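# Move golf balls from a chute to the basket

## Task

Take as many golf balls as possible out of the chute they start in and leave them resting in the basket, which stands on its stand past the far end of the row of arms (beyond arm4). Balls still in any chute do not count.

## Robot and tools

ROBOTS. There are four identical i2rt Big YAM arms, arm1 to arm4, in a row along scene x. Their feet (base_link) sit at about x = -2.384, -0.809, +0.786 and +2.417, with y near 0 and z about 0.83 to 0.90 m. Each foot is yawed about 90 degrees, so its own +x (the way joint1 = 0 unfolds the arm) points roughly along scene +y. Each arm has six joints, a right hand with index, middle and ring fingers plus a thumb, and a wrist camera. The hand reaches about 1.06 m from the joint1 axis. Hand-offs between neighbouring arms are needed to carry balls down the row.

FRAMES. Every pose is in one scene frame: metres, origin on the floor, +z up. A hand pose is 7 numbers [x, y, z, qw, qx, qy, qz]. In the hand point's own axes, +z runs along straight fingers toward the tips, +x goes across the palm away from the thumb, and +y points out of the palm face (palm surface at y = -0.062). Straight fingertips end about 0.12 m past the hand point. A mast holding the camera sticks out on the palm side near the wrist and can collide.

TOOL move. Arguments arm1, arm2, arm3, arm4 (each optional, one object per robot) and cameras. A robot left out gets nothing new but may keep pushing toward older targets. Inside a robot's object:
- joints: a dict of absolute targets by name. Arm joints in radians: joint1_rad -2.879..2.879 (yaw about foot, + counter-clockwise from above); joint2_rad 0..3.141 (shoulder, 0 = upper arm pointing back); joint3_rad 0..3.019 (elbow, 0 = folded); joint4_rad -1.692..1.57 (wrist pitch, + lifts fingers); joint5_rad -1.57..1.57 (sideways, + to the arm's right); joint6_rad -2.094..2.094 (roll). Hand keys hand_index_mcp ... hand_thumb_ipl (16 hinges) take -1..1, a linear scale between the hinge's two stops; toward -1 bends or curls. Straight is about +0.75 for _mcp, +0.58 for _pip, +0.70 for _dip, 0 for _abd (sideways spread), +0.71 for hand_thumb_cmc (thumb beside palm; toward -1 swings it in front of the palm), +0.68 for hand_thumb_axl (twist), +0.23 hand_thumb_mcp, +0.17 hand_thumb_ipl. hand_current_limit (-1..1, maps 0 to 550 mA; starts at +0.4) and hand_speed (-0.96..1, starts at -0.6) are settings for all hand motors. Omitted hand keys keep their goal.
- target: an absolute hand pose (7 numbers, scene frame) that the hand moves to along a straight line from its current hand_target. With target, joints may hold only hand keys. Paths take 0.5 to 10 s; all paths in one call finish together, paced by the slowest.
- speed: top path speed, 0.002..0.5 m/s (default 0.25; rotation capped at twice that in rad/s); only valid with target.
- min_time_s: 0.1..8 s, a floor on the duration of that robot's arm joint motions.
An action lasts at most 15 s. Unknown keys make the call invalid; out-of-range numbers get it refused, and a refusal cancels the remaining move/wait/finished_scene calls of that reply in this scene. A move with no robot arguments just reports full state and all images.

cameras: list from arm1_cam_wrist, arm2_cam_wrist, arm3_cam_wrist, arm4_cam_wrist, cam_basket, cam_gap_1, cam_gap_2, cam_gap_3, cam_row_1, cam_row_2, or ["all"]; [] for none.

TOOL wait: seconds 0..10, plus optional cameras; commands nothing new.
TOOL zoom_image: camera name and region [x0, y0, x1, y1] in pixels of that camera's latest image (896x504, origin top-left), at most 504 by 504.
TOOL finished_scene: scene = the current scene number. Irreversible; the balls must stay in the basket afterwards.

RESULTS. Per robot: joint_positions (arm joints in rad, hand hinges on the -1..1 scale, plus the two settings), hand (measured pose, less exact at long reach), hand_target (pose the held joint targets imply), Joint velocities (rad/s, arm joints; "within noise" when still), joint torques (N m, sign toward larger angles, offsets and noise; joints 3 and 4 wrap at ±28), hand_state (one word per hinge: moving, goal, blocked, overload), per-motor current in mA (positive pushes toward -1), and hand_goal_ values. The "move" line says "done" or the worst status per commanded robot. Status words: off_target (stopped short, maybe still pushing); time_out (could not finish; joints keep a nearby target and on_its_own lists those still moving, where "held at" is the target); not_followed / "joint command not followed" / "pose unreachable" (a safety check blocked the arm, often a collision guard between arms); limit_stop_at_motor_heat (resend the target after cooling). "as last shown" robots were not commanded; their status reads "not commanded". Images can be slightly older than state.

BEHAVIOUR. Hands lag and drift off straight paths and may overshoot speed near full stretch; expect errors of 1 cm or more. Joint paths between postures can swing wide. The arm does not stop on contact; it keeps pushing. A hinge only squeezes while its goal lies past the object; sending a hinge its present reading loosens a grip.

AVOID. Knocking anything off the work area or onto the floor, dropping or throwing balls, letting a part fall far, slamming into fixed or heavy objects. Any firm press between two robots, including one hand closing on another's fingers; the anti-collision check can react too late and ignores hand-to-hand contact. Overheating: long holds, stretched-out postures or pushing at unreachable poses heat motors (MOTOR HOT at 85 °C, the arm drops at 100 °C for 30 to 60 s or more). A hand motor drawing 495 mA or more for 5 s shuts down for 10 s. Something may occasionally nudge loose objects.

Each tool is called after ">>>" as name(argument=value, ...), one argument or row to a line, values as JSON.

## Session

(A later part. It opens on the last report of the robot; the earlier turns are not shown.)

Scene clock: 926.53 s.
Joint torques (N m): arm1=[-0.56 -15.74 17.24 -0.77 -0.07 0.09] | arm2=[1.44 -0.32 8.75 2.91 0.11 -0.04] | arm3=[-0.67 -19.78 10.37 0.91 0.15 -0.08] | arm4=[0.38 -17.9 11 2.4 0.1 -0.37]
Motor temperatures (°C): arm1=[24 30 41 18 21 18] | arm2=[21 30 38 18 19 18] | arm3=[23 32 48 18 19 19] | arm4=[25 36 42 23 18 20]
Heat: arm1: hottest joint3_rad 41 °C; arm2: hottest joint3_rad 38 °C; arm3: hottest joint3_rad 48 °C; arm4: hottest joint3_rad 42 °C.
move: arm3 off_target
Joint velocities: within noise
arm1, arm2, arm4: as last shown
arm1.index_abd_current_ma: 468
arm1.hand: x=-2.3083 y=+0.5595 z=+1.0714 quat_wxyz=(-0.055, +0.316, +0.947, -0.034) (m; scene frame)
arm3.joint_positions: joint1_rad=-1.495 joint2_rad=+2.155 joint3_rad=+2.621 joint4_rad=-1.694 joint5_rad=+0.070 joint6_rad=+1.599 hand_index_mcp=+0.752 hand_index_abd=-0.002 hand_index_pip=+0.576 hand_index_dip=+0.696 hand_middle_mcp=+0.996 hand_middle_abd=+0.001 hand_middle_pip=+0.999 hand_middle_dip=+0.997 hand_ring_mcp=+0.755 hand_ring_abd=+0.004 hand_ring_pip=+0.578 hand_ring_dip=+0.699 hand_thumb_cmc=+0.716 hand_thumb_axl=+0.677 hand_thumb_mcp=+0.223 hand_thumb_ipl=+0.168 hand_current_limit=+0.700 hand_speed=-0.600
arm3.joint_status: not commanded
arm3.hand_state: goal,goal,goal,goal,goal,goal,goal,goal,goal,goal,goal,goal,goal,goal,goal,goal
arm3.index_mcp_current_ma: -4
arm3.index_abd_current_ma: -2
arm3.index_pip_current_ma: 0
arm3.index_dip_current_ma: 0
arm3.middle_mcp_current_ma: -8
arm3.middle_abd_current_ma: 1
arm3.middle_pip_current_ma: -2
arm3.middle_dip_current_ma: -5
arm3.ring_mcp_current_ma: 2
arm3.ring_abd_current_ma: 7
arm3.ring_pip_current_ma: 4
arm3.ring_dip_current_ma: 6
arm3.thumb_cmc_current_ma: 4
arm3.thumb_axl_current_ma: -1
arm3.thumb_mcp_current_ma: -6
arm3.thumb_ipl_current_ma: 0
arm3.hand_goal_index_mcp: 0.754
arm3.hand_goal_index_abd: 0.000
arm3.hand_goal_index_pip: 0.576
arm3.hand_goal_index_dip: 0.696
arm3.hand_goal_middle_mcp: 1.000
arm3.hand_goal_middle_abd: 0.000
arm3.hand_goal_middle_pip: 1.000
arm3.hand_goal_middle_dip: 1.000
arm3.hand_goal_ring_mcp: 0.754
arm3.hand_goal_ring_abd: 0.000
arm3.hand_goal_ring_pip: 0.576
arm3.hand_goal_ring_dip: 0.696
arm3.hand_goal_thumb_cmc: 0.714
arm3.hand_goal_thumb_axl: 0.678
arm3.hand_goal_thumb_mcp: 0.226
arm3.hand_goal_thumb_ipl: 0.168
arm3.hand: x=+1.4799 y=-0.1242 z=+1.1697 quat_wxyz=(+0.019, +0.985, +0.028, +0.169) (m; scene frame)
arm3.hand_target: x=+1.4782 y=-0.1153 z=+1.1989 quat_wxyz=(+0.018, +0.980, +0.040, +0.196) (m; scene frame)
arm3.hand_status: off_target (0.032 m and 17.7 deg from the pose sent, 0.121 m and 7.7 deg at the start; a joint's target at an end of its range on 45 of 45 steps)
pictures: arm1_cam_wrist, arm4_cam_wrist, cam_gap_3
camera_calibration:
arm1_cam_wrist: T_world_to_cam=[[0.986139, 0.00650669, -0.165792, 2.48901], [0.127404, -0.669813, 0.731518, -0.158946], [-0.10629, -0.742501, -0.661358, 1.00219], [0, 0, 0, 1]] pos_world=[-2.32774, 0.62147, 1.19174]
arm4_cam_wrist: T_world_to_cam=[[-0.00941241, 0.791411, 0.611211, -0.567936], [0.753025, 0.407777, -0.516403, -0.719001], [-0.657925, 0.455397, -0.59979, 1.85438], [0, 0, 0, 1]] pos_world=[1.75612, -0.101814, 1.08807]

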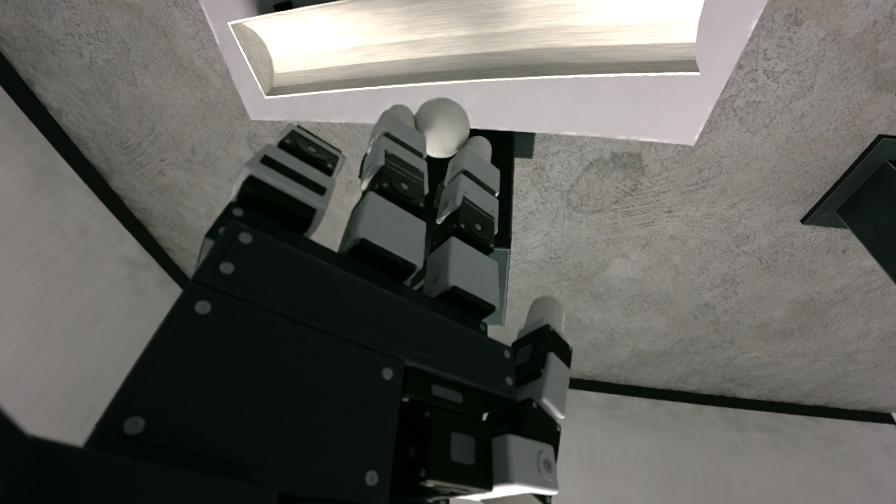

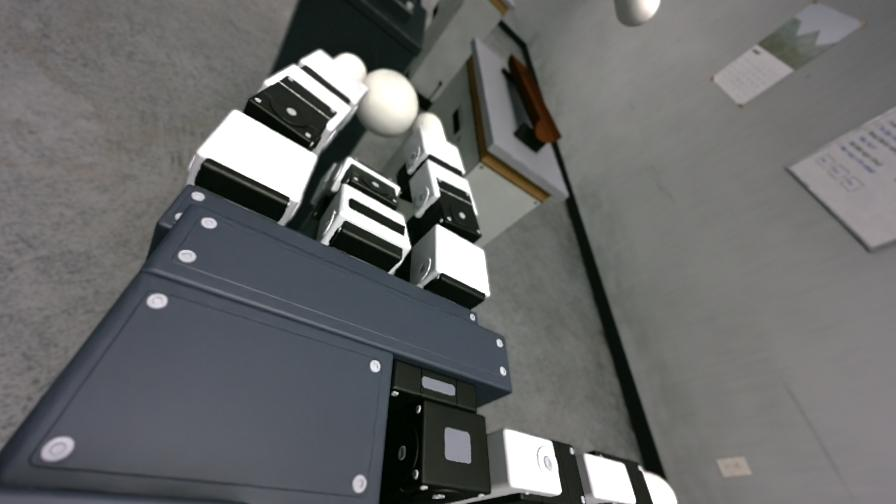

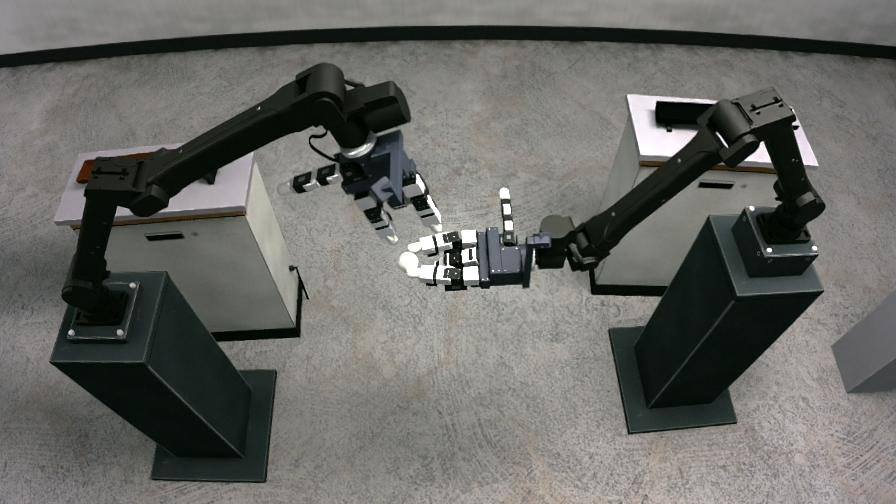

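>>> move(
  arm1={"joints": {"joint1_rad": -1.70, "joint2_rad": 1.463, "joint3_rad": 1.501, "joint4_rad": -1.571, "joint5_rad": -0.109, "joint6_rad": 1.533, "hand_ring_mcp": -0.48, "hand_ring_pip": -0.74, "hand_ring_dip": 0.7}, "min_time_s": 6.5},
  arm3={"joints": {"joint1_rad": -1.5, "joint2_rad": 1.75, "joint3_rad": 1.9, "joint4_rad": -1.6, "joint5_rad": 0, "joint6_rad": 1.53, "hand_current_limit": 0.4}, "min_time_s": 3},
  arm4={"joints": {"joint1_rad": 0, "joint2_rad": 1.46, "joint3_rad": 1.5, "joint4_rad": -1.5, "joint5_rad": 0, "joint6_rad": 0}, "min_time_s": 7},
)

>>> move(
  arm3={"joints": {"joint1_rad": 1.53, "joint2_rad": 0.6, "joint3_rad": 1.39, "joint4_rad": -1.35, "joint5_rad": 0, "joint6_rad": 0}, "min_time_s": 7},
  arm4={"joints": {"joint1_rad": -1.5, "joint2_rad": 1.75, "joint3_rad": 1.9, "joint4_rad": -1.6, "joint5_rad": 0, "joint6_rad": 1.53}, "min_time_s": 6},
  arm2={"target": [-1.575, 0.08, 1.03, -0.5, -0.5, 0.5, 0.5], "speed": 0.15},
)

>>> move(
  arm1={"target": [-1.70, -0.026, 1.07, 0, 1, 0, 0.02], "speed": 0.12},
  arm4={"target": [3.18, -0.05, 1.12, 0, 1, 0, 0.02], "speed": 0.12},
  cameras=["cam_gap_1", "cam_basket", "arm2_cam_wrist"],
)

Scene clock: 936.60 s.
Joint torques (N m): arm1=[-0.21 -16.03 17.13 -0.87 -0.05 0.11] | arm2=[1.38 -0.5 8.72 2.92 0.11 -0.05] | arm3=[-2.26 -15.91 7.83 1.16 -0.08 -0.07] | arm4=[0.73 -11.99 13.19 0.12 0.02 -0.27]
Motor temperatures (°C): arm1=[24 30 43 18 21 18] | arm2=[21 29 38 18 19 18] | arm3=[23 33 47 18 19 19] | arm4=[25 36 43 23 18 20]
Heat: arm1: hottest joint3_rad 43 °C; arm2: hottest joint3_rad 38 °C; arm3: hottest joint3_rad 47 °C; arm4: hottest joint3_rad 43 °C.
move: arm1 done; arm3 done; arm4 done
Joint velocities: within noise
arm1.joint_positions: joint1_rad=-1.700 joint2_rad=+1.486 joint3_rad=+1.433 joint4_rad=-1.559 joint5_rad=-0.109 joint6_rad=+1.522 hand_index_mcp=+0.720 hand_index_abd=+0.041 hand_index_pip=+0.554 hand_index_dip=+0.686 hand_middle_mcp=+0.784 hand_middle_abd=-0.071 hand_middle_pip=+0.593 hand_middle_dip=+0.703 hand_ring_mcp=-0.464 hand_ring_abd=+0.001 hand_ring_pip=-0.736 hand_ring_dip=+0.703 hand_thumb_cmc=+0.715 hand_thumb_axl=+0.679 hand_thumb_mcp=-0.505 hand_thumb_ipl=+0.168 hand_current_limit=+0.700 hand_speed=-0.600
arm1.joint_status: all done
arm1.hand_state: blocked,blocked,blocked,goal,blocked,blocked,goal,goal,goal,goal,goal,goal,goal,goal,overload,goal
arm1.index_mcp_current_ma: -22
arm1.index_abd_current_ma: 467
arm1.index_pip_current_ma: -9
arm1.index_dip_current_ma: -2
arm1.middle_mcp_current_ma: 18
arm1.middle_abd_current_ma: -467
arm1.middle_pip_current_ma: 5
arm1.middle_dip_current_ma: 1
arm1.ring_mcp_current_ma: 5
arm1.ring_abd_current_ma: 0
arm1.ring_pip_current_ma: 0
arm1.ring_dip_current_ma: 0
arm1.thumb_cmc_current_ma: 0
arm1.thumb_axl_current_ma: 0
arm1.thumb_mcp_current_ma: 0
arm1.thumb_ipl_current_ma: 0
arm1.hand_goal_index_mcp: 0.754
arm1.hand_goal_index_abd: -0.350
arm1.hand_goal_index_pip: 0.576
arm1.hand_goal_index_dip: 0.696
arm1.hand_goal_middle_mcp: 0.754
arm1.hand_goal_middle_abd: 0.350
arm1.hand_goal_middle_pip: 0.576
arm1.hand_goal_middle_dip: 0.696
arm1.hand_goal_ring_mcp: -0.480
arm1.hand_goal_ring_abd: 0.000
arm1.hand_goal_ring_pip: -0.740
arm1.hand_goal_ring_dip: 0.700
arm1.hand_goal_thumb_cmc: 0.714
arm1.hand_goal_thumb_axl: 0.678
arm1.hand_goal_thumb_mcp: 0.226
arm1.hand_goal_thumb_ipl: 0.168
arm1.hand: x=-1.9742 y=-0.0068 z=+1.0643 quat_wxyz=(-0.059, +0.998, +0.003, -0.025) (m; scene frame)
arm1.hand_target: x=-1.9631 y=-0.0072 z=+1.0982 quat_wxyz=(-0.057, +0.998, +0.000, +0.014) (m; scene frame)
arm1.hand_status: not commanded
arm2.joint_positions: joint1_rad=+1.518 joint2_rad=+0.606 joint3_rad=+1.387 joint4_rad=-1.373 joint5_rad=+0.001 joint6_rad=+0.008 hand_index_mcp=+0.759 hand_index_abd=-0.002 hand_index_pip=+0.578 hand_index_dip=+0.698 hand_middle_mcp=+1.000 hand_middle_abd=+0.000 hand_middle_pip=+0.999 hand_middle_dip=+0.997 hand_ring_mcp=+0.759 hand_ring_abd=+0.003 hand_ring_pip=+0.576 hand_ring_dip=+0.697 hand_thumb_cmc=+0.719 hand_thumb_axl=+0.677 hand_thumb_mcp=+0.224 hand_thumb_ipl=+0.168 hand_current_limit=+0.400 hand_speed=-0.600
arm2.joint_status: not commanded
arm2.hand_state: goal,goal,goal,goal,goal,goal,goal,goal,goal,goal,goal,goal,goal,goal,goal,goal
arm2.index_mcp_current_ma: 0
arm2.index_abd_current_ma: 0
arm2.index_pip_current_ma: 0
arm2.index_dip_current_ma: 0
arm2.middle_mcp_current_ma: 0
arm2.middle_abd_current_ma: 0
arm2.middle_pip_current_ma: 0
arm2.middle_dip_current_ma: 0
arm2.ring_mcp_current_ma: 0
arm2.ring_abd_current_ma: 0
arm2.ring_pip_current_ma: 0
arm2.ring_dip_current_ma: 0
arm2.thumb_cmc_current_ma: 0
arm2.thumb_axl_current_ma: 0
arm2.thumb_mcp_current_ma: 0
arm2.thumb_ipl_current_ma: 0
arm2.hand_goal_index_mcp: 0.754
arm2.hand_goal_index_abd: 0.000
arm2.hand_goal_index_pip: 0.576
arm2.hand_goal_index_dip: 0.696
arm2.hand_goal_middle_mcp: 1.000
arm2.hand_goal_middle_abd: 0.000
arm2.hand_goal_middle_pip: 1.000
arm2.hand_goal_middle_dip: 1.000
arm2.hand_goal_ring_mcp: 0.754
arm2.hand_goal_ring_abd: 0.000
arm2.hand_goal_ring_pip: 0.576
arm2.hand_goal_ring_dip: 0.696
arm2.hand_goal_thumb_cmc: 0.714
arm2.hand_goal_thumb_axl: 0.678
arm2.hand_goal_thumb_mcp: 0.226
arm2.hand_goal_thumb_ipl: 0.168
arm2.hand: x=-1.0894 y=-0.0301 z=+1.4880 quat_wxyz=(-0.324, -0.620, +0.632, +0.332) (m; scene frame)
arm2.hand_target: x=-1.0880 y=-0.0343 z=+1.4972 quat_wxyz=(-0.335, -0.621, +0.620, +0.341) (m; scene frame)
arm2.hand_status: not commanded
arm3.joint_positions: joint1_rad=-1.495 joint2_rad=+1.771 joint3_rad=+1.894 joint4_rad=-1.613 joint5_rad=+0.001 joint6_rad=+1.542 hand_index_mcp=+0.752 hand_index_abd=-0.001 hand_index_pip=+0.576 hand_index_dip=+0.696 hand_middle_mcp=+0.996 hand_middle_abd=+0.001 hand_middle_pip=+0.999 hand_middle_dip=+0.997 hand_ring_mcp=+0.755 hand_ring_abd=+0.004 hand_ring_pip=+0.578 hand_ring_dip=+0.699 hand_thumb_cmc=+0.716 hand_thumb_axl=+0.677 hand_thumb_mcp=+0.223 hand_thumb_ipl=+0.168 hand_current_limit=+0.400 hand_speed=-0.600
arm3.joint_status: all done
arm3.hand_state: goal,goal,goal,goal,goal,goal,goal,goal,goal,goal,goal,goal,goal,goal,goal,goal
arm3.index_mcp_current_ma: -4
arm3.index_abd_current_ma: -2
arm3.index_pip_current_ma: 0
arm3.index_dip_current_ma: 0
arm3.middle_mcp_current_ma: -8
arm3.middle_abd_current_ma: 1
arm3.middle_pip_current_ma: -2
arm3.middle_dip_current_ma: -5
arm3.ring_mcp_current_ma: 2
arm3.ring_abd_current_ma: 6
arm3.ring_pip_current_ma: 4
arm3.ring_dip_current_ma: 6
arm3.thumb_cmc_current_ma: 4
arm3.thumb_axl_current_ma: -1
arm3.thumb_mcp_current_ma: -6
arm3.thumb_ipl_current_ma: 0
arm3.hand_goal_index_mcp: 0.754
arm3.hand_goal_index_abd: 0.000
arm3.hand_goal_index_pip: 0.576
arm3.hand_goal_index_dip: 0.696
arm3.hand_goal_middle_mcp: 1.000
arm3.hand_goal_middle_abd: 0.000
arm3.hand_goal_middle_pip: 1.000
arm3.hand_goal_middle_dip: 1.000
arm3.hand_goal_ring_mcp: 0.754
arm3.hand_goal_ring_abd: 0.000
arm3.hand_goal_ring_pip: 0.576
arm3.hand_goal_ring_dip: 0.696
arm3.hand_goal_thumb_cmc: 0.714
arm3.hand_goal_thumb_axl: 0.678
arm3.hand_goal_thumb_mcp: 0.226
arm3.hand_goal_thumb_ipl: 0.168
arm3.hand: x=+1.3359 y=-0.1275 z=+1.1122 quat_wxyz=(-0.006, +0.997, +0.064, +0.038) (m; scene frame)
arm3.hand_target: x=+1.3377 y=-0.1304 z=+1.1258 quat_wxyz=(-0.007, +0.996, +0.067, +0.058) (m; scene frame)
arm3.hand_status: not commanded
arm4.joint_positions: joint1_rad=+0.002 joint2_rad=+1.478 joint3_rad=+1.430 joint4_rad=-1.493 joint5_rad=+0.002 joint6_rad=+0.010 hand_index_mcp=+0.754 hand_index_abd=-0.191 hand_index_pip=+0.578 hand_index_dip=+0.696 hand_middle_mcp=+0.998 hand_middle_abd=+0.000 hand_middle_pip=+0.999 hand_middle_dip=+0.997 hand_ring_mcp=+0.756 hand_ring_abd=+0.162 hand_ring_pip=+0.580 hand_ring_dip=+0.696 hand_thumb_cmc=+0.717 hand_thumb_axl=+0.677 hand_thumb_mcp=+0.224 hand_thumb_ipl=+0.168 hand_current_limit=+0.700 hand_speed=-0.600
arm4.joint_status: all done
arm4.hand_state: goal,blocked,goal,goal,goal,goal,goal,goal,goal,blocked,goal,goal,goal,goal,goal,goal
arm4.index_mcp_current_ma: 0
arm4.index_abd_current_ma: 468
arm4.index_pip_current_ma: 1
arm4.index_dip_current_ma: 0
arm4.middle_mcp_current_ma: -2
arm4.middle_abd_current_ma: 0
arm4.middle_pip_current_ma: -1
arm4.middle_dip_current_ma: -2
arm4.ring_mcp_current_ma: 2
arm4.ring_abd_current_ma: -467
arm4.ring_pip_current_ma: 3
arm4.ring_dip_current_ma: 0
arm4.thumb_cmc_current_ma: 2
arm4.thumb_axl_current_ma: 0
arm4.thumb_mcp_current_ma: -2
arm4.thumb_ipl_current_ma: 0
arm4.hand_goal_index_mcp: 0.754
arm4.hand_goal_index_abd: -0.450
arm4.hand_goal_index_pip: 0.576
arm4.hand_goal_index_dip: 0.696
arm4.hand_goal_middle_mcp: 1.000
arm4.hand_goal_middle_abd: 0.000
arm4.hand_goal_middle_pip: 1.000
arm4.hand_goal_middle_dip: 1.000
arm4.hand_goal_ring_mcp: 0.754
arm4.hand_goal_ring_abd: 0.460
arm4.hand_goal_ring_pip: 0.576
arm4.hand_goal_ring_dip: 0.696
arm4.hand_goal_thumb_cmc: 0.714
arm4.hand_goal_thumb_axl: 0.678
arm4.hand_goal_thumb_mcp: 0.226
arm4.hand_goal_thumb_ipl: 0.168
arm4.hand: x=+2.4257 y=+0.5899 z=+1.1439 quat_wxyz=(+0.000, -0.011, +1.000, +0.013) (m; scene frame)
arm4.hand_target: x=+2.4251 y=+0.6031 z=+1.1862 quat_wxyz=(-0.002, -0.015, +0.998, +0.054) (m; scene frame)
arm4.hand_status: not commanded
pictures: none

Scene clock: 944.13 s.
Joint torques (N m): arm1=[-0.15 -16.09 17.11 -0.87 -0.05 0.11] | arm2=[-1.08 -19.19 9.46 3.22 -0.03 0.09] | arm3=[-1.14 1.55 6.94 3.64 0.04 -0.12] | arm4=[0.91 -13.63 13.33 0.08 0.08 -0.06]
Motor temperatures (°C): arm1=[24 29 45 18 20 18] | arm2=[21 29 38 18 19 18] | arm3=[23 33 46 18 19 19] | arm4=[25 36 44 23 18 20]
Heat: arm1: hottest joint3_rad 45 °C; arm2: hottest joint3_rad 38 °C; arm3: hottest joint3_rad 46 °C; arm4: hottest joint3_rad 44 °C.
move: arm2 off_target; arm3 done; arm4 done
Joint velocities: within noise
arm1: as last shown
arm1.index_abd_current_ma: 468
arm2.joint_positions: joint1_rad=+1.365 joint2_rad=+2.251 joint3_rad=+1.245 joint4_rad=+0.970 joint5_rad=-0.182 joint6_rad=+0.003 hand_index_mcp=+0.762 hand_index_abd=-0.002 hand_index_pip=+0.578 hand_index_dip=+0.698 hand_middle_mcp=+1.000 hand_middle_abd=+0.000 hand_middle_pip=+0.999 hand_middle_dip=+0.997 hand_ring_mcp=+0.762 hand_ring_abd=+0.003 hand_ring_pip=+0.576 hand_ring_dip=+0.697 hand_thumb_cmc=+0.721 hand_thumb_axl=+0.677 hand_thumb_mcp=+0.224 hand_thumb_ipl=+0.168 hand_current_limit=+0.400 hand_speed=-0.600
arm2.joint_status: not commanded
arm2.hand_state: goal,goal,goal,goal,goal,goal,goal,goal,goal,goal,goal,goal,goal,goal,goal,goal
arm2.index_mcp_current_ma: 1
arm2.index_abd_current_ma: 0
arm2.index_pip_current_ma: 0
arm2.index_dip_current_ma: 0
arm2.middle_mcp_current_ma: 0
arm2.middle_abd_current_ma: 0
arm2.middle_pip_current_ma: 0
arm2.middle_dip_current_ma: 0
arm2.ring_mcp_current_ma: 1
arm2.ring_abd_current_ma: 0
arm2.ring_pip_current_ma: 0
arm2.ring_dip_current_ma: 0
arm2.thumb_cmc_current_ma: 1
arm2.thumb_axl_current_ma: 0
arm2.thumb_mcp_current_ma: 0
arm2.thumb_ipl_current_ma: 0
arm2.hand_goal_index_mcp: 0.754
arm2.hand_goal_index_abd: 0.000
arm2.hand_goal_index_pip: 0.576
arm2.hand_goal_index_dip: 0.696
arm2.hand_goal_middle_mcp: 1.000
arm2.hand_goal_middle_abd: 0.000
arm2.hand_goal_middle_pip: 1.000
arm2.hand_goal_middle_dip: 1.000
arm2.hand_goal_ring_mcp: 0.754
arm2.hand_goal_ring_abd: 0.000
arm2.hand_goal_ring_pip: 0.576
arm2.hand_goal_ring_dip: 0.696
arm2.hand_goal_thumb_cmc: 0.714
arm2.hand_goal_thumb_axl: 0.678
arm2.hand_goal_thumb_mcp: 0.226
arm2.hand_goal_thumb_ipl: 0.168
arm2.hand: x=-1.5702 y=+0.0659 z=+1.0143 quat_wxyz=(-0.491, -0.515, +0.509, +0.484) (m; scene frame)
arm2.hand_target: x=-1.5741 y=+0.0797 z=+1.0301 quat_wxyz=(-0.500, -0.500, +0.500, +0.500) (m; scene frame)
arm2.hand_status: off_target (0.022 m and 2.9 deg from the pose sent, 0.677 m and 34.7 deg at the start)
arm3.joint_positions: joint1_rad=+1.519 joint2_rad=+0.600 joint3_rad=+1.385 joint4_rad=-1.374 joint5_rad=+0.000 joint6_rad=+0.013 hand_index_mcp=+0.759 hand_index_abd=-0.001 hand_index_pip=+0.576 hand_index_dip=+0.696 hand_middle_mcp=+1.000 hand_middle_abd=+0.001 hand_middle_pip=+0.999 hand_middle_dip=+0.997 hand_ring_mcp=+0.759 hand_ring_abd=+0.003 hand_ring_pip=+0.578 hand_ring_dip=+0.699 hand_thumb_cmc=+0.719 hand_thumb_axl=+0.677 hand_thumb_mcp=+0.223 hand_thumb_ipl=+0.168 hand_current_limit=+0.400 hand_speed=-0.600
arm3.joint_status: all done
arm3.hand_state: goal,goal,goal,goal,goal,goal,goal,goal,goal,goal,goal,goal,goal,goal,goal,goal
arm3.index_mcp_current_ma: 10
arm3.index_abd_current_ma: -2
arm3.index_pip_current_ma: 0
arm3.index_dip_current_ma: 0
arm3.middle_mcp_current_ma: 0
arm3.middle_abd_current_ma: 1
arm3.middle_pip_current_ma: -2
arm3.middle_dip_current_ma: -5
arm3.ring_mcp_current_ma: 11
arm3.ring_abd_current_ma: 5
arm3.ring_pip_current_ma: 3
arm3.ring_dip_current_ma: 5
arm3.thumb_cmc_current_ma: 12
arm3.thumb_axl_current_ma: -1
arm3.thumb_mcp_current_ma: -6
arm3.thumb_ipl_current_ma: 0
arm3.hand_goal_index_mcp: 0.754
arm3.hand_goal_index_abd: 0.000
arm3.hand_goal_index_pip: 0.576
arm3.hand_goal_index_dip: 0.696
arm3.hand_goal_middle_mcp: 1.000
arm3.hand_goal_middle_abd: 0.000
arm3.hand_goal_middle_pip: 1.000
arm3.hand_goal_middle_dip: 1.000
arm3.hand_goal_ring_mcp: 0.754
arm3.hand_goal_ring_abd: 0.000
arm3.hand_goal_ring_pip: 0.576
arm3.hand_goal_ring_dip: 0.696
arm3.hand_goal_thumb_cmc: 0.714
arm3.hand_goal_thumb_axl: 0.678
arm3.hand_goal_thumb_mcp: 0.226
arm3.hand_goal_thumb_ipl: 0.168
arm3.hand: x=+0.5191 y=-0.0663 z=+1.4340 quat_wxyz=(-0.330, -0.611, +0.634, +0.340) (m; scene frame)
arm3.hand_target: x=+0.5182 y=-0.0703 z=+1.4429 quat_wxyz=(-0.338, -0.614, +0.622, +0.350) (m; scene frame)
arm3.hand_status: not commanded
arm4.joint_positions: joint1_rad=-1.503 joint2_rad=+1.741 joint3_rad=+1.827 joint4_rad=-1.593 joint5_rad=+0.000 joint6_rad=+1.517 hand_index_mcp=+0.753 hand_index_abd=-0.191 hand_index_pip=+0.577 hand_index_dip=+0.696 hand_middle_mcp=+0.997 hand_middle_abd=+0.000 hand_middle_pip=+0.999 hand_middle_dip=+0.997 hand_ring_mcp=+0.755 hand_ring_abd=+0.162 hand_ring_pip=+0.579 hand_ring_dip=+0.696 hand_thumb_cmc=+0.716 hand_thumb_axl=+0.677 hand_thumb_mcp=+0.224 hand_thumb_ipl=+0.168 hand_current_limit=+0.700 hand_speed=-0.600
arm4.joint_status: all done
arm4.hand_state: goal,blocked,goal,goal,goal,goal,goal,goal,goal,blocked,goal,goal,goal,goal,goal,goal
arm4.index_mcp_current_ma: 0
arm4.index_abd_current_ma: 467
arm4.index_pip_current_ma: 1
arm4.index_dip_current_ma: 0
arm4.middle_mcp_current_ma: -2
arm4.middle_abd_current_ma: 0
arm4.middle_pip_current_ma: -1
arm4.middle_dip_current_ma: -2
arm4.ring_mcp_current_ma: 0
arm4.ring_abd_current_ma: -467
arm4.ring_pip_current_ma: 2
arm4.ring_dip_current_ma: 0
arm4.thumb_cmc_current_ma: 1
arm4.thumb_axl_current_ma: 0
arm4.thumb_mcp_current_ma: -2
arm4.thumb_ipl_current_ma: 0
arm4.hand_goal_index_mcp: 0.754
arm4.hand_goal_index_abd: -0.450
arm4.hand_goal_index_pip: 0.576
arm4.hand_goal_index_dip: 0.696
arm4.hand_goal_middle_mcp: 1.000
arm4.hand_goal_middle_abd: 0.000
arm4.hand_goal_middle_pip: 1.000
arm4.hand_goal_middle_dip: 1.000
arm4.hand_goal_ring_mcp: 0.754
arm4.hand_goal_ring_abd: 0.460
arm4.hand_goal_ring_pip: 0.576
arm4.hand_goal_ring_dip: 0.696
arm4.hand_goal_thumb_cmc: 0.714
arm4.hand_goal_thumb_axl: 0.678
arm4.hand_goal_thumb_mcp: 0.226
arm4.hand_goal_thumb_ipl: 0.168
arm4.hand: x=+2.9549 y=+0.0272 z=+1.1709 quat_wxyz=(+0.001, +0.997, +0.075, +0.031) (m; scene frame)
arm4.hand_target: x=+2.9682 y=+0.0301 z=+1.1942 quat_wxyz=(+0.000, +0.996, +0.070, +0.059) (m; scene frame)
arm4.hand_status: not commanded
pictures: none

Scene clock: 947.13 s.
Joint torques (N m): arm1=[0.32 -24.23 17.4 -0.57 0.21 -0.01] | arm2=[-1.2 -18.9 9.51 3.22 -0.01 0.1] | arm3=[-1.14 1.49 6.94 3.64 0.05 -0.12] | arm4=[0.26 -21.77 13.14 0.58 0.17 -0.32]
Motor temperatures (°C): arm1=[24 30 45 18 20 18] | arm2=[21 30 38 18 19 18] | arm3=[23 32 46 18 19 19] | arm4=[25 36 44 23 18 20]
Heat: arm1: hottest joint3_rad 45 °C; arm2: hottest joint3_rad 38 °C; arm3: hottest joint3_rad 46 °C; arm4: hottest joint3_rad 44 °C.
move: arm1 off_target; arm4 off_target
Joint velocities: within noise
arm1.joint_positions: joint1_rad=-1.687 joint2_rad=+2.191 joint3_rad=+2.390 joint4_rad=-1.689 joint5_rad=+0.015 joint6_rad=+1.534 hand_index_mcp=+0.720 hand_index_abd=+0.041 hand_index_pip=+0.554 hand_index_dip=+0.686 hand_middle_mcp=+0.785 hand_middle_abd=-0.071 hand_middle_pip=+0.593 hand_middle_dip=+0.704 hand_ring_mcp=-0.464 hand_ring_abd=+0.001 hand_ring_pip=-0.736 hand_ring_dip=+0.703 hand_thumb_cmc=+0.715 hand_thumb_axl=+0.679 hand_thumb_mcp=-0.505 hand_thumb_ipl=+0.168 hand_current_limit=+0.700 hand_speed=-0.600
arm1.joint_status: not commanded
arm1.hand_state: blocked,blocked,blocked,goal,blocked,blocked,goal,goal,goal,goal,goal,goal,goal,goal,overload,goal
arm1.index_mcp_current_ma: -22
arm1.index_abd_current_ma: 467
arm1.index_pip_current_ma: -9
arm1.index_dip_current_ma: -2
arm1.middle_mcp_current_ma: 19
arm1.middle_abd_current_ma: -467
arm1.middle_pip_current_ma: 5
arm1.middle_dip_current_ma: 1
arm1.ring_mcp_current_ma: 5
arm1.ring_abd_current_ma: 0
arm1.ring_pip_current_ma: 0
arm1.ring_dip_current_ma: 0
arm1.thumb_cmc_current_ma: 0
arm1.thumb_axl_current_ma: 0
arm1.thumb_mcp_current_ma: 0
arm1.thumb_ipl_current_ma: 0
arm1.hand_goal_index_mcp: 0.754
arm1.hand_goal_index_abd: -0.350
arm1.hand_goal_index_pip: 0.576
arm1.hand_goal_index_dip: 0.696
arm1.hand_goal_middle_mcp: 0.754
arm1.hand_goal_middle_abd: 0.350
arm1.hand_goal_middle_pip: 0.576
arm1.hand_goal_middle_dip: 0.696
arm1.hand_goal_ring_mcp: -0.480
arm1.hand_goal_ring_abd: 0.000
arm1.hand_goal_ring_pip: -0.740
arm1.hand_goal_ring_dip: 0.700
arm1.hand_goal_thumb_cmc: 0.714
arm1.hand_goal_thumb_axl: 0.678
arm1.hand_goal_thumb_mcp: 0.226
arm1.hand_goal_thumb_ipl: 0.168
arm1.hand: x=-1.7118 y=-0.0297 z=+1.0496 quat_wxyz=(+0.005, +0.999, +0.005, +0.033) (m; scene frame)
arm1.hand_target: x=-1.7018 y=-0.0259 z=+1.0694 quat_wxyz=(+0.007, +0.998, +0.007, +0.057) (m; scene frame)
arm1.hand_status: off_target (0.024 m and 1.7 deg from the pose sent, 0.275 m and 8.5 deg at the start; a joint's target at an end of its range on 35 of 90 steps)
arm2, arm3: as last shown
arm3.joint_positions: joint1_rad=+1.519 joint2_rad=+0.600 joint3_rad=+1.385 joint4_rad=-1.374 joint5_rad=+0.000 joint6_rad=+0.012 hand_index_mcp=+0.759 hand_index_abd=-0.001 hand_index_pip=+0.576 hand_index_dip=+0.696 hand_middle_mcp=+1.000 hand_middle_abd=+0.001 hand_middle_pip=+0.999 hand_middle_dip=+0.997 hand_ring_mcp=+0.759 hand_ring_abd=+0.003 hand_ring_pip=+0.578 hand_ring_dip=+0.699 hand_thumb_cmc=+0.719 hand_thumb_axl=+0.677 hand_thumb_mcp=+0.223 hand_thumb_ipl=+0.168 hand_current_limit=+0.400 hand_speed=-0.600
arm3.hand: x=+0.5191 y=-0.0664 z=+1.4340 quat_wxyz=(-0.330, -0.611, +0.634, +0.341) (m; scene frame)
arm4.joint_positions: joint1_rad=-1.621 joint2_rad=+2.457 joint3_rad=+2.789 joint4_rad=-1.698 joint5_rad=+0.018 joint6_rad=+1.488 hand_index_mcp=+0.753 hand_index_abd=-0.191 hand_index_pip=+0.577 hand_index_dip=+0.696 hand_middle_mcp=+0.997 hand_middle_abd=+0.000 hand_middle_pip=+0.999 hand_middle_dip=+0.997 hand_ring_mcp=+0.755 hand_ring_abd=+0.162 hand_ring_pip=+0.579 hand_ring_dip=+0.696 hand_thumb_cmc=+0.716 hand_thumb_axl=+0.677 hand_thumb_mcp=+0.224 hand_thumb_ipl=+0.168 hand_current_limit=+0.700 hand_speed=-0.600
arm4.joint_status: not commanded
arm4.hand_state: goal,blocked,goal,goal,goal,goal,goal,goal,goal,blocked,goal,goal,goal,goal,goal,goal
arm4.index_mcp_current_ma: 0
arm4.index_abd_current_ma: 468
arm4.index_pip_current_ma: 1
arm4.index_dip_current_ma: 0
arm4.middle_mcp_current_ma: -2
arm4.middle_abd_current_ma: 0
arm4.middle_pip_current_ma: -1
arm4.middle_dip_current_ma: -2
arm4.ring_mcp_current_ma: 0
arm4.ring_abd_current_ma: -467
arm4.ring_pip_current_ma: 2
arm4.ring_dip_current_ma: 0
arm4.thumb_cmc_current_ma: 1
arm4.thumb_axl_current_ma: 0
arm4.thumb_mcp_current_ma: -2
arm4.thumb_ipl_current_ma: 0
arm4.hand_goal_index_mcp: 0.754
arm4.hand_goal_index_abd: -0.450
arm4.hand_goal_index_pip: 0.576
arm4.hand_goal_index_dip: 0.696
arm4.hand_goal_middle_mcp: 1.000
arm4.hand_goal_middle_abd: 0.000
arm4.hand_goal_middle_pip: 1.000
arm4.hand_goal_middle_dip: 1.000
arm4.hand_goal_ring_mcp: 0.754
arm4.hand_goal_ring_abd: 0.460
arm4.hand_goal_ring_pip: 0.576
arm4.hand_goal_ring_dip: 0.696
arm4.hand_goal_thumb_cmc: 0.714
arm4.hand_goal_thumb_axl: 0.678
arm4.hand_goal_thumb_mcp: 0.226
arm4.hand_goal_thumb_ipl: 0.168
arm4.hand: x=+3.1697 y=-0.0442 z=+1.0914 quat_wxyz=(+0.016, +0.994, +0.030, +0.100) (m; scene frame)
arm4.hand_target: x=+3.1771 y=-0.0498 z=+1.1195 quat_wxyz=(+0.020, +0.990, +0.033, +0.134) (m; scene frame)
arm4.hand_status: off_target (0.031 m and 10.0 deg from the pose sent, 0.243 m and 8.8 deg at the start; a joint's target at an end of its range on 60 of 90 steps)
pictures: arm2_cam_wrist, cam_basket, cam_gap_1
camera_calibration:
arm2_cam_wrist: T_world_to_cam=[[-0.0146515, 0.811651, 0.583958, -0.632063], [0.775663, 0.377769, -0.505606, 1.64869], [-0.630977, 0.445547, -0.635103, -0.253861], [0, 0, 0, 1]] pos_world=[-1.44827, 0.00329608, 1.04146]

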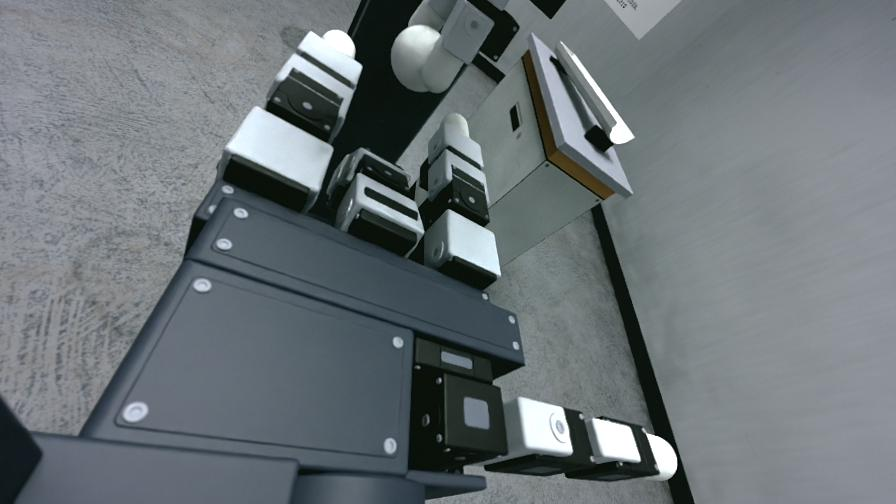

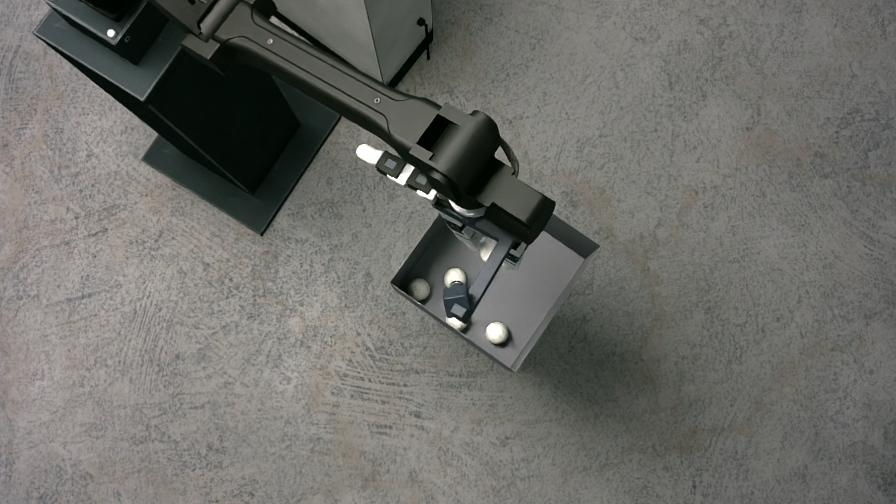

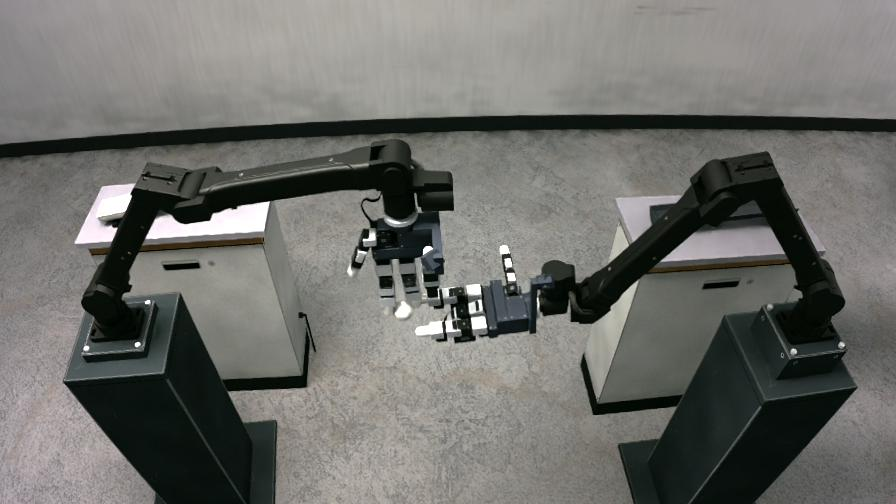

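>>> move(
  arm2={"target": [-1.618, 0.085, 1.023, -0.5, -0.5, 0.5, 0.5], "speed": 0.05},
  cameras=["arm2_cam_wrist"],
)

>>> zoom_image(
  camera="arm2_cam_wrist",
  region=[250, 0, 550, 200],
)

>>> move(
  arm4={"target": [3.185, -0.048, 0.908, 0, 1, 0, 0.02], "speed": 0.12},
)

>>> move(
  arm4={"target": [3.182, -0.048, 0.888, 0, 1, 0, 0.02], "speed": 0.1},
  cameras=["cam_basket"],
)

Scene clock: 949.63 s.
Joint torques (N m): arm1=[0.26 -24.23 17.42 -0.62 0.21 0.01] | arm2=[-0.85 -19.55 10.5 1.85 0.16 0.09] | arm3=[-1.14 1.55 6.94 3.64 0.05 -0.12] | arm4=[0.26 -21.83 13.16 0.57 0.17 -0.32]
Motor temperatures (°C): arm1=[24 30 45 18 20 18] | arm2=[21 30 38 18 19 18] | arm3=[23 32 45 18 19 19] | arm4=[25 37 45 23 18 20]
Heat: arm1: hottest joint3_rad 45 °C; arm2: hottest joint3_rad 38 °C; arm3: hottest joint3_rad 45 °C; arm4: hottest joint3_rad 45 °C.
move: arm2 off_target
Joint velocities: within noise
arm1, arm3, arm4: as last shown
arm1.index_abd_current_ma: 468
arm2.joint_positions: joint1_rad=+1.365 joint2_rad=+2.319 joint3_rad=+1.399 joint4_rad=+0.924 joint5_rad=-0.182 joint6_rad=+0.003 hand_index_mcp=+0.762 hand_index_abd=-0.002 hand_index_pip=+0.578 hand_index_dip=+0.698 hand_middle_mcp=+1.000 hand_middle_abd=+0.000 hand_middle_pip=+0.999 hand_middle_dip=+0.997 hand_ring_mcp=+0.762 hand_ring_abd=+0.003 hand_ring_pip=+0.576 hand_ring_dip=+0.697 hand_thumb_cmc=+0.721 hand_thumb_axl=+0.677 hand_thumb_mcp=+0.224 hand_thumb_ipl=+0.168 hand_current_limit=+0.400 hand_speed=-0.600
arm2.joint_status: not commanded
arm2.hand_state: goal,goal,goal,goal,goal,goal,goal,goal,goal,goal,goal,goal,goal,goal,goal,goal
arm2.index_mcp_current_ma: 1
arm2.index_abd_current_ma: 0
arm2.index_pip_current_ma: 0
arm2.index_dip_current_ma: 0
arm2.middle_mcp_current_ma: 0
arm2.middle_abd_current_ma: 0
arm2.middle_pip_current_ma: 0
arm2.middle_dip_current_ma: 0
arm2.ring_mcp_current_ma: 1
arm2.ring_abd_current_ma: 0
arm2.ring_pip_current_ma: 0
arm2.ring_dip_current_ma: 0
arm2.thumb_cmc_current_ma: 1
arm2.thumb_axl_current_ma: 0
arm2.thumb_mcp_current_ma: 0
arm2.thumb_ipl_current_ma: 0
arm2.hand_goal_index_mcp: 0.754
arm2.hand_goal_index_abd: 0.000
arm2.hand_goal_index_pip: 0.576
arm2.hand_goal_index_dip: 0.696
arm2.hand_goal_middle_mcp: 1.000
arm2.hand_goal_middle_abd: 0.000
arm2.hand_goal_middle_pip: 1.000
arm2.hand_goal_middle_dip: 1.000
arm2.hand_goal_ring_mcp: 0.754
arm2.hand_goal_ring_abd: 0.000
arm2.hand_goal_ring_pip: 0.576
arm2.hand_goal_ring_dip: 0.696
arm2.hand_goal_thumb_cmc: 0.714
arm2.hand_goal_thumb_axl: 0.678
arm2.hand_goal_thumb_mcp: 0.226
arm2.hand_goal_thumb_ipl: 0.168
arm2.hand: x=-1.6100 y=+0.0726 z=+1.0226 quat_wxyz=(-0.500, -0.507, +0.497, +0.496) (m; scene frame)
arm2.hand_target: x=-1.6171 y=+0.0848 z=+1.0230 quat_wxyz=(-0.500, -0.500, +0.500, +0.500) (m; scene frame)
arm2.hand_status: off_target (0.015 m and 1.0 deg from the pose sent, 0.052 m and 3.0 deg at the start)
arm4.joint_positions: joint1_rad=-1.621 joint2_rad=+2.457 joint3_rad=+2.789 joint4_rad=-1.698 joint5_rad=+0.018 joint6_rad=+1.487 hand_index_mcp=+0.753 hand_index_abd=-0.191 hand_index_pip=+0.577 hand_index_dip=+0.696 hand_middle_mcp=+0.997 hand_middle_abd=+0.000 hand_middle_pip=+0.999 hand_middle_dip=+0.997 hand_ring_mcp=+0.755 hand_ring_abd=+0.162 hand_ring_pip=+0.579 hand_ring_dip=+0.696 hand_thumb_cmc=+0.716 hand_thumb_axl=+0.677 hand_thumb_mcp=+0.224 hand_thumb_ipl=+0.168 hand_current_limit=+0.700 hand_speed=-0.600
arm4.hand: x=+3.1697 y=-0.0442 z=+1.0914 quat_wxyz=(+0.016, +0.994, +0.031, +0.100) (m; scene frame)
pictures: arm2_cam_wrist
camera_calibration:
arm2_cam_wrist: T_world_to_cam=[[0.00860244, 0.807857, 0.589315, -0.610729], [0.754565, 0.381475, -0.533956, 1.67599], [-0.656169, 0.44927, -0.606299, -0.346945], [0, 0, 0, 1]] pos_world=[-1.48704, 0.00990728, 1.04446]

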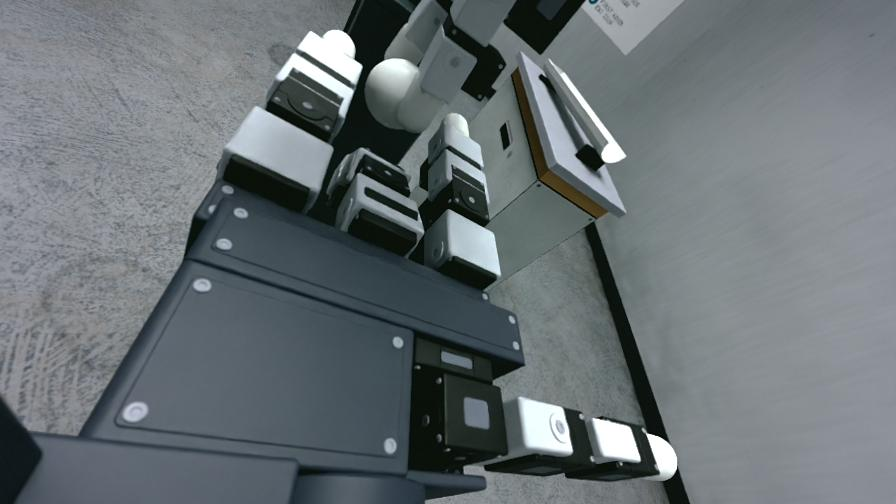

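Scaled by 1.680 from the camera's 896x504 image, which has a finer 1280x720 frame.

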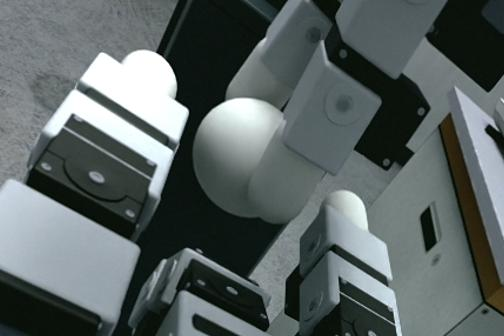

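Scene clock: 952.67 s.
Joint torques (N m): arm1=[0.32 -24.18 17.39 -0.55 0.2 0] | arm2=[-0.85 -19.49 10.44 1.85 0.16 0.09] | arm3=[-1.14 1.55 6.94 3.64 0.05 -0.12] | arm4=[0.03 -22.12 13.08 0.06 -0.01 -0.06]
Motor temperatures (°C): arm1=[24 30 45 18 20 18] | arm2=[21 30 38 18 19 18] | arm3=[23 32 45 18 19 19] | arm4=[25 37 45 23 18 20]
Heat: arm1: hottest joint3_rad 45 °C; arm2: hottest joint3_rad 38 °C; arm3: hottest joint3_rad 45 °C; arm4: hottest joint3_rad 45 °C.
move: arm4 off_target
Joint velocities: within noise
arm1, arm2, arm3: as last shown
arm4.joint_positions: joint1_rad=-1.621 joint2_rad=+2.740 joint3_rad=+2.813 joint4_rad=-1.646 joint5_rad=-0.002 joint6_rad=+1.524 hand_index_mcp=+0.753 hand_index_abd=-0.191 hand_index_pip=+0.577 hand_index_dip=+0.696 hand_middle_mcp=+0.997 hand_middle_abd=+0.000 hand_middle_pip=+0.999 hand_middle_dip=+0.997 hand_ring_mcp=+0.755 hand_ring_abd=+0.162 hand_ring_pip=+0.579 hand_ring_dip=+0.696 hand_thumb_cmc=+0.716 hand_thumb_axl=+0.677 hand_thumb_mcp=+0.224 hand_thumb_ipl=+0.168 hand_current_limit=+0.700 hand_speed=-0.600
arm4.joint_status: not commanded
arm4.hand_state: goal,blocked,goal,goal,goal,goal,goal,goal,goal,blocked,goal,goal,goal,goal,goal,goal
arm4.index_mcp_current_ma: 0
arm4.index_abd_current_ma: 467
arm4.index_pip_current_ma: 1
arm4.index_dip_current_ma: 0
arm4.middle_mcp_current_ma: -2
arm4.middle_abd_current_ma: 0
arm4.middle_pip_current_ma: -1
arm4.middle_dip_current_ma: -2
arm4.ring_mcp_current_ma: 0
arm4.ring_abd_current_ma: -467
arm4.ring_pip_current_ma: 2
arm4.ring_dip_current_ma: 0
arm4.thumb_cmc_current_ma: 1
arm4.thumb_axl_current_ma: 0
arm4.thumb_mcp_current_ma: -2
arm4.thumb_ipl_current_ma: 0
arm4.hand_goal_index_mcp: 0.754
arm4.hand_goal_index_abd: -0.450
arm4.hand_goal_index_pip: 0.576
arm4.hand_goal_index_dip: 0.696
arm4.hand_goal_middle_mcp: 1.000
arm4.hand_goal_middle_abd: 0.000
arm4.hand_goal_middle_pip: 1.000
arm4.hand_goal_middle_dip: 1.000
arm4.hand_goal_ring_mcp: 0.754
arm4.hand_goal_ring_abd: 0.460
arm4.hand_goal_ring_pip: 0.576
arm4.hand_goal_ring_dip: 0.696
arm4.hand_goal_thumb_cmc: 0.714
arm4.hand_goal_thumb_axl: 0.678
arm4.hand_goal_thumb_mcp: 0.226
arm4.hand_goal_thumb_ipl: 0.168
arm4.hand: x=+3.1740 y=-0.0408 z=+0.8902 quat_wxyz=(+0.000, +1.000, +0.013, -0.002) (m; scene frame)
arm4.hand_target: x=+3.1835 y=-0.0479 z=+0.9082 quat_wxyz=(+0.000, +1.000, +0.002, +0.025) (m; scene frame)
arm4.hand_status: off_target (0.022 m and 2.9 deg from the pose sent, 0.184 m and 10.1 deg at the start)
pictures: none

Scene clock: 953.63 s.
Joint torques (N m): arm1=[0.38 -24.18 17.37 -0.57 0.2 0] | arm2=[-0.73 -19.49 10.45 1.87 0.17 0.1] | arm3=[-1.14 1.55 6.94 3.64 0.04 -0.11] | arm4=[-0.03 -23.65 7.56 0.69 -0.01 -0.06]
Motor temperatures (°C): arm1=[24 30 44 18 20 18] | arm2=[21 30 38 18 19 18] | arm3=[23 32 45 18 19 19] | arm4=[25 37 45 23 18 20]
Heat: arm1: hottest joint3_rad 44 °C; arm2: hottest joint3_rad 38 °C; arm3: hottest joint3_rad 45 °C; arm4: hottest joint3_rad 45 °C.
move: arm4 done
Joint velocities: within noise
arm1, arm2, arm3: as last shown
arm4.joint_positions: joint1_rad=-1.621 joint2_rad=+2.740 joint3_rad=+2.813 joint4_rad=-1.607 joint5_rad=-0.002 joint6_rad=+1.527 hand_index_mcp=+0.753 hand_index_abd=-0.191 hand_index_pip=+0.577 hand_index_dip=+0.696 hand_middle_mcp=+0.997 hand_middle_abd=+0.000 hand_middle_pip=+0.999 hand_middle_dip=+0.997 hand_ring_mcp=+0.755 hand_ring_abd=+0.162 hand_ring_pip=+0.579 hand_ring_dip=+0.696 hand_thumb_cmc=+0.716 hand_thumb_axl=+0.677 hand_thumb_mcp=+0.224 hand_thumb_ipl=+0.168 hand_current_limit=+0.700 hand_speed=-0.600
arm4.joint_status: not commanded
arm4.hand_state: goal,blocked,goal,goal,goal,goal,goal,goal,goal,blocked,goal,goal,goal,goal,goal,goal
arm4.index_mcp_current_ma: 0
arm4.index_abd_current_ma: 468
arm4.index_pip_current_ma: 1
arm4.index_dip_current_ma: 0
arm4.middle_mcp_current_ma: -2
arm4.middle_abd_current_ma: 0
arm4.middle_pip_current_ma: -1
arm4.middle_dip_current_ma: -2
arm4.ring_mcp_current_ma: 0
arm4.ring_abd_current_ma: -467
arm4.ring_pip_current_ma: 2
arm4.ring_dip_current_ma: 0
arm4.thumb_cmc_current_ma: 1
arm4.thumb_axl_current_ma: 0
arm4.thumb_mcp_current_ma: -2
arm4.thumb_ipl_current_ma: 0
arm4.hand_goal_index_mcp: 0.754
arm4.hand_goal_index_abd: -0.450
arm4.hand_goal_index_pip: 0.576
arm4.hand_goal_index_dip: 0.696
arm4.hand_goal_middle_mcp: 1.000
arm4.hand_goal_middle_abd: 0.000
arm4.hand_goal_middle_pip: 1.000
arm4.hand_goal_middle_dip: 1.000
arm4.hand_goal_ring_mcp: 0.754
arm4.hand_goal_ring_abd: 0.460
arm4.hand_goal_ring_pip: 0.576
arm4.hand_goal_ring_dip: 0.696
arm4.hand_goal_thumb_cmc: 0.714
arm4.hand_goal_thumb_axl: 0.678
arm4.hand_goal_thumb_mcp: 0.226
arm4.hand_goal_thumb_ipl: 0.168
arm4.hand: x=+3.1835 y=-0.0409 z=+0.8895 quat_wxyz=(+0.001, +1.000, +0.011, +0.018) (m; scene frame)
arm4.hand_target: x=+3.1821 y=-0.0478 z=+0.8881 quat_wxyz=(+0.000, +1.000, +0.000, +0.019) (m; scene frame)
arm4.hand_status: done (0.007 m and 1.3 deg from the pose sent, 0.011 m and 2.9 deg at the start)
pictures: cam_basket

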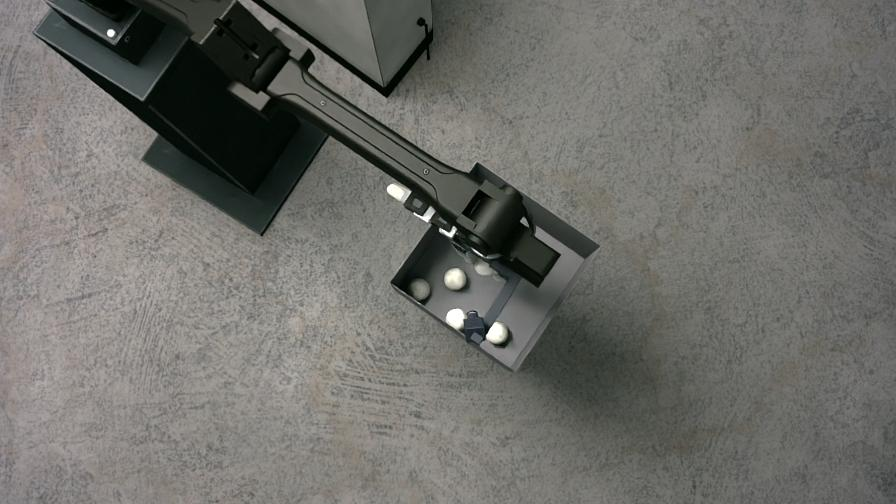

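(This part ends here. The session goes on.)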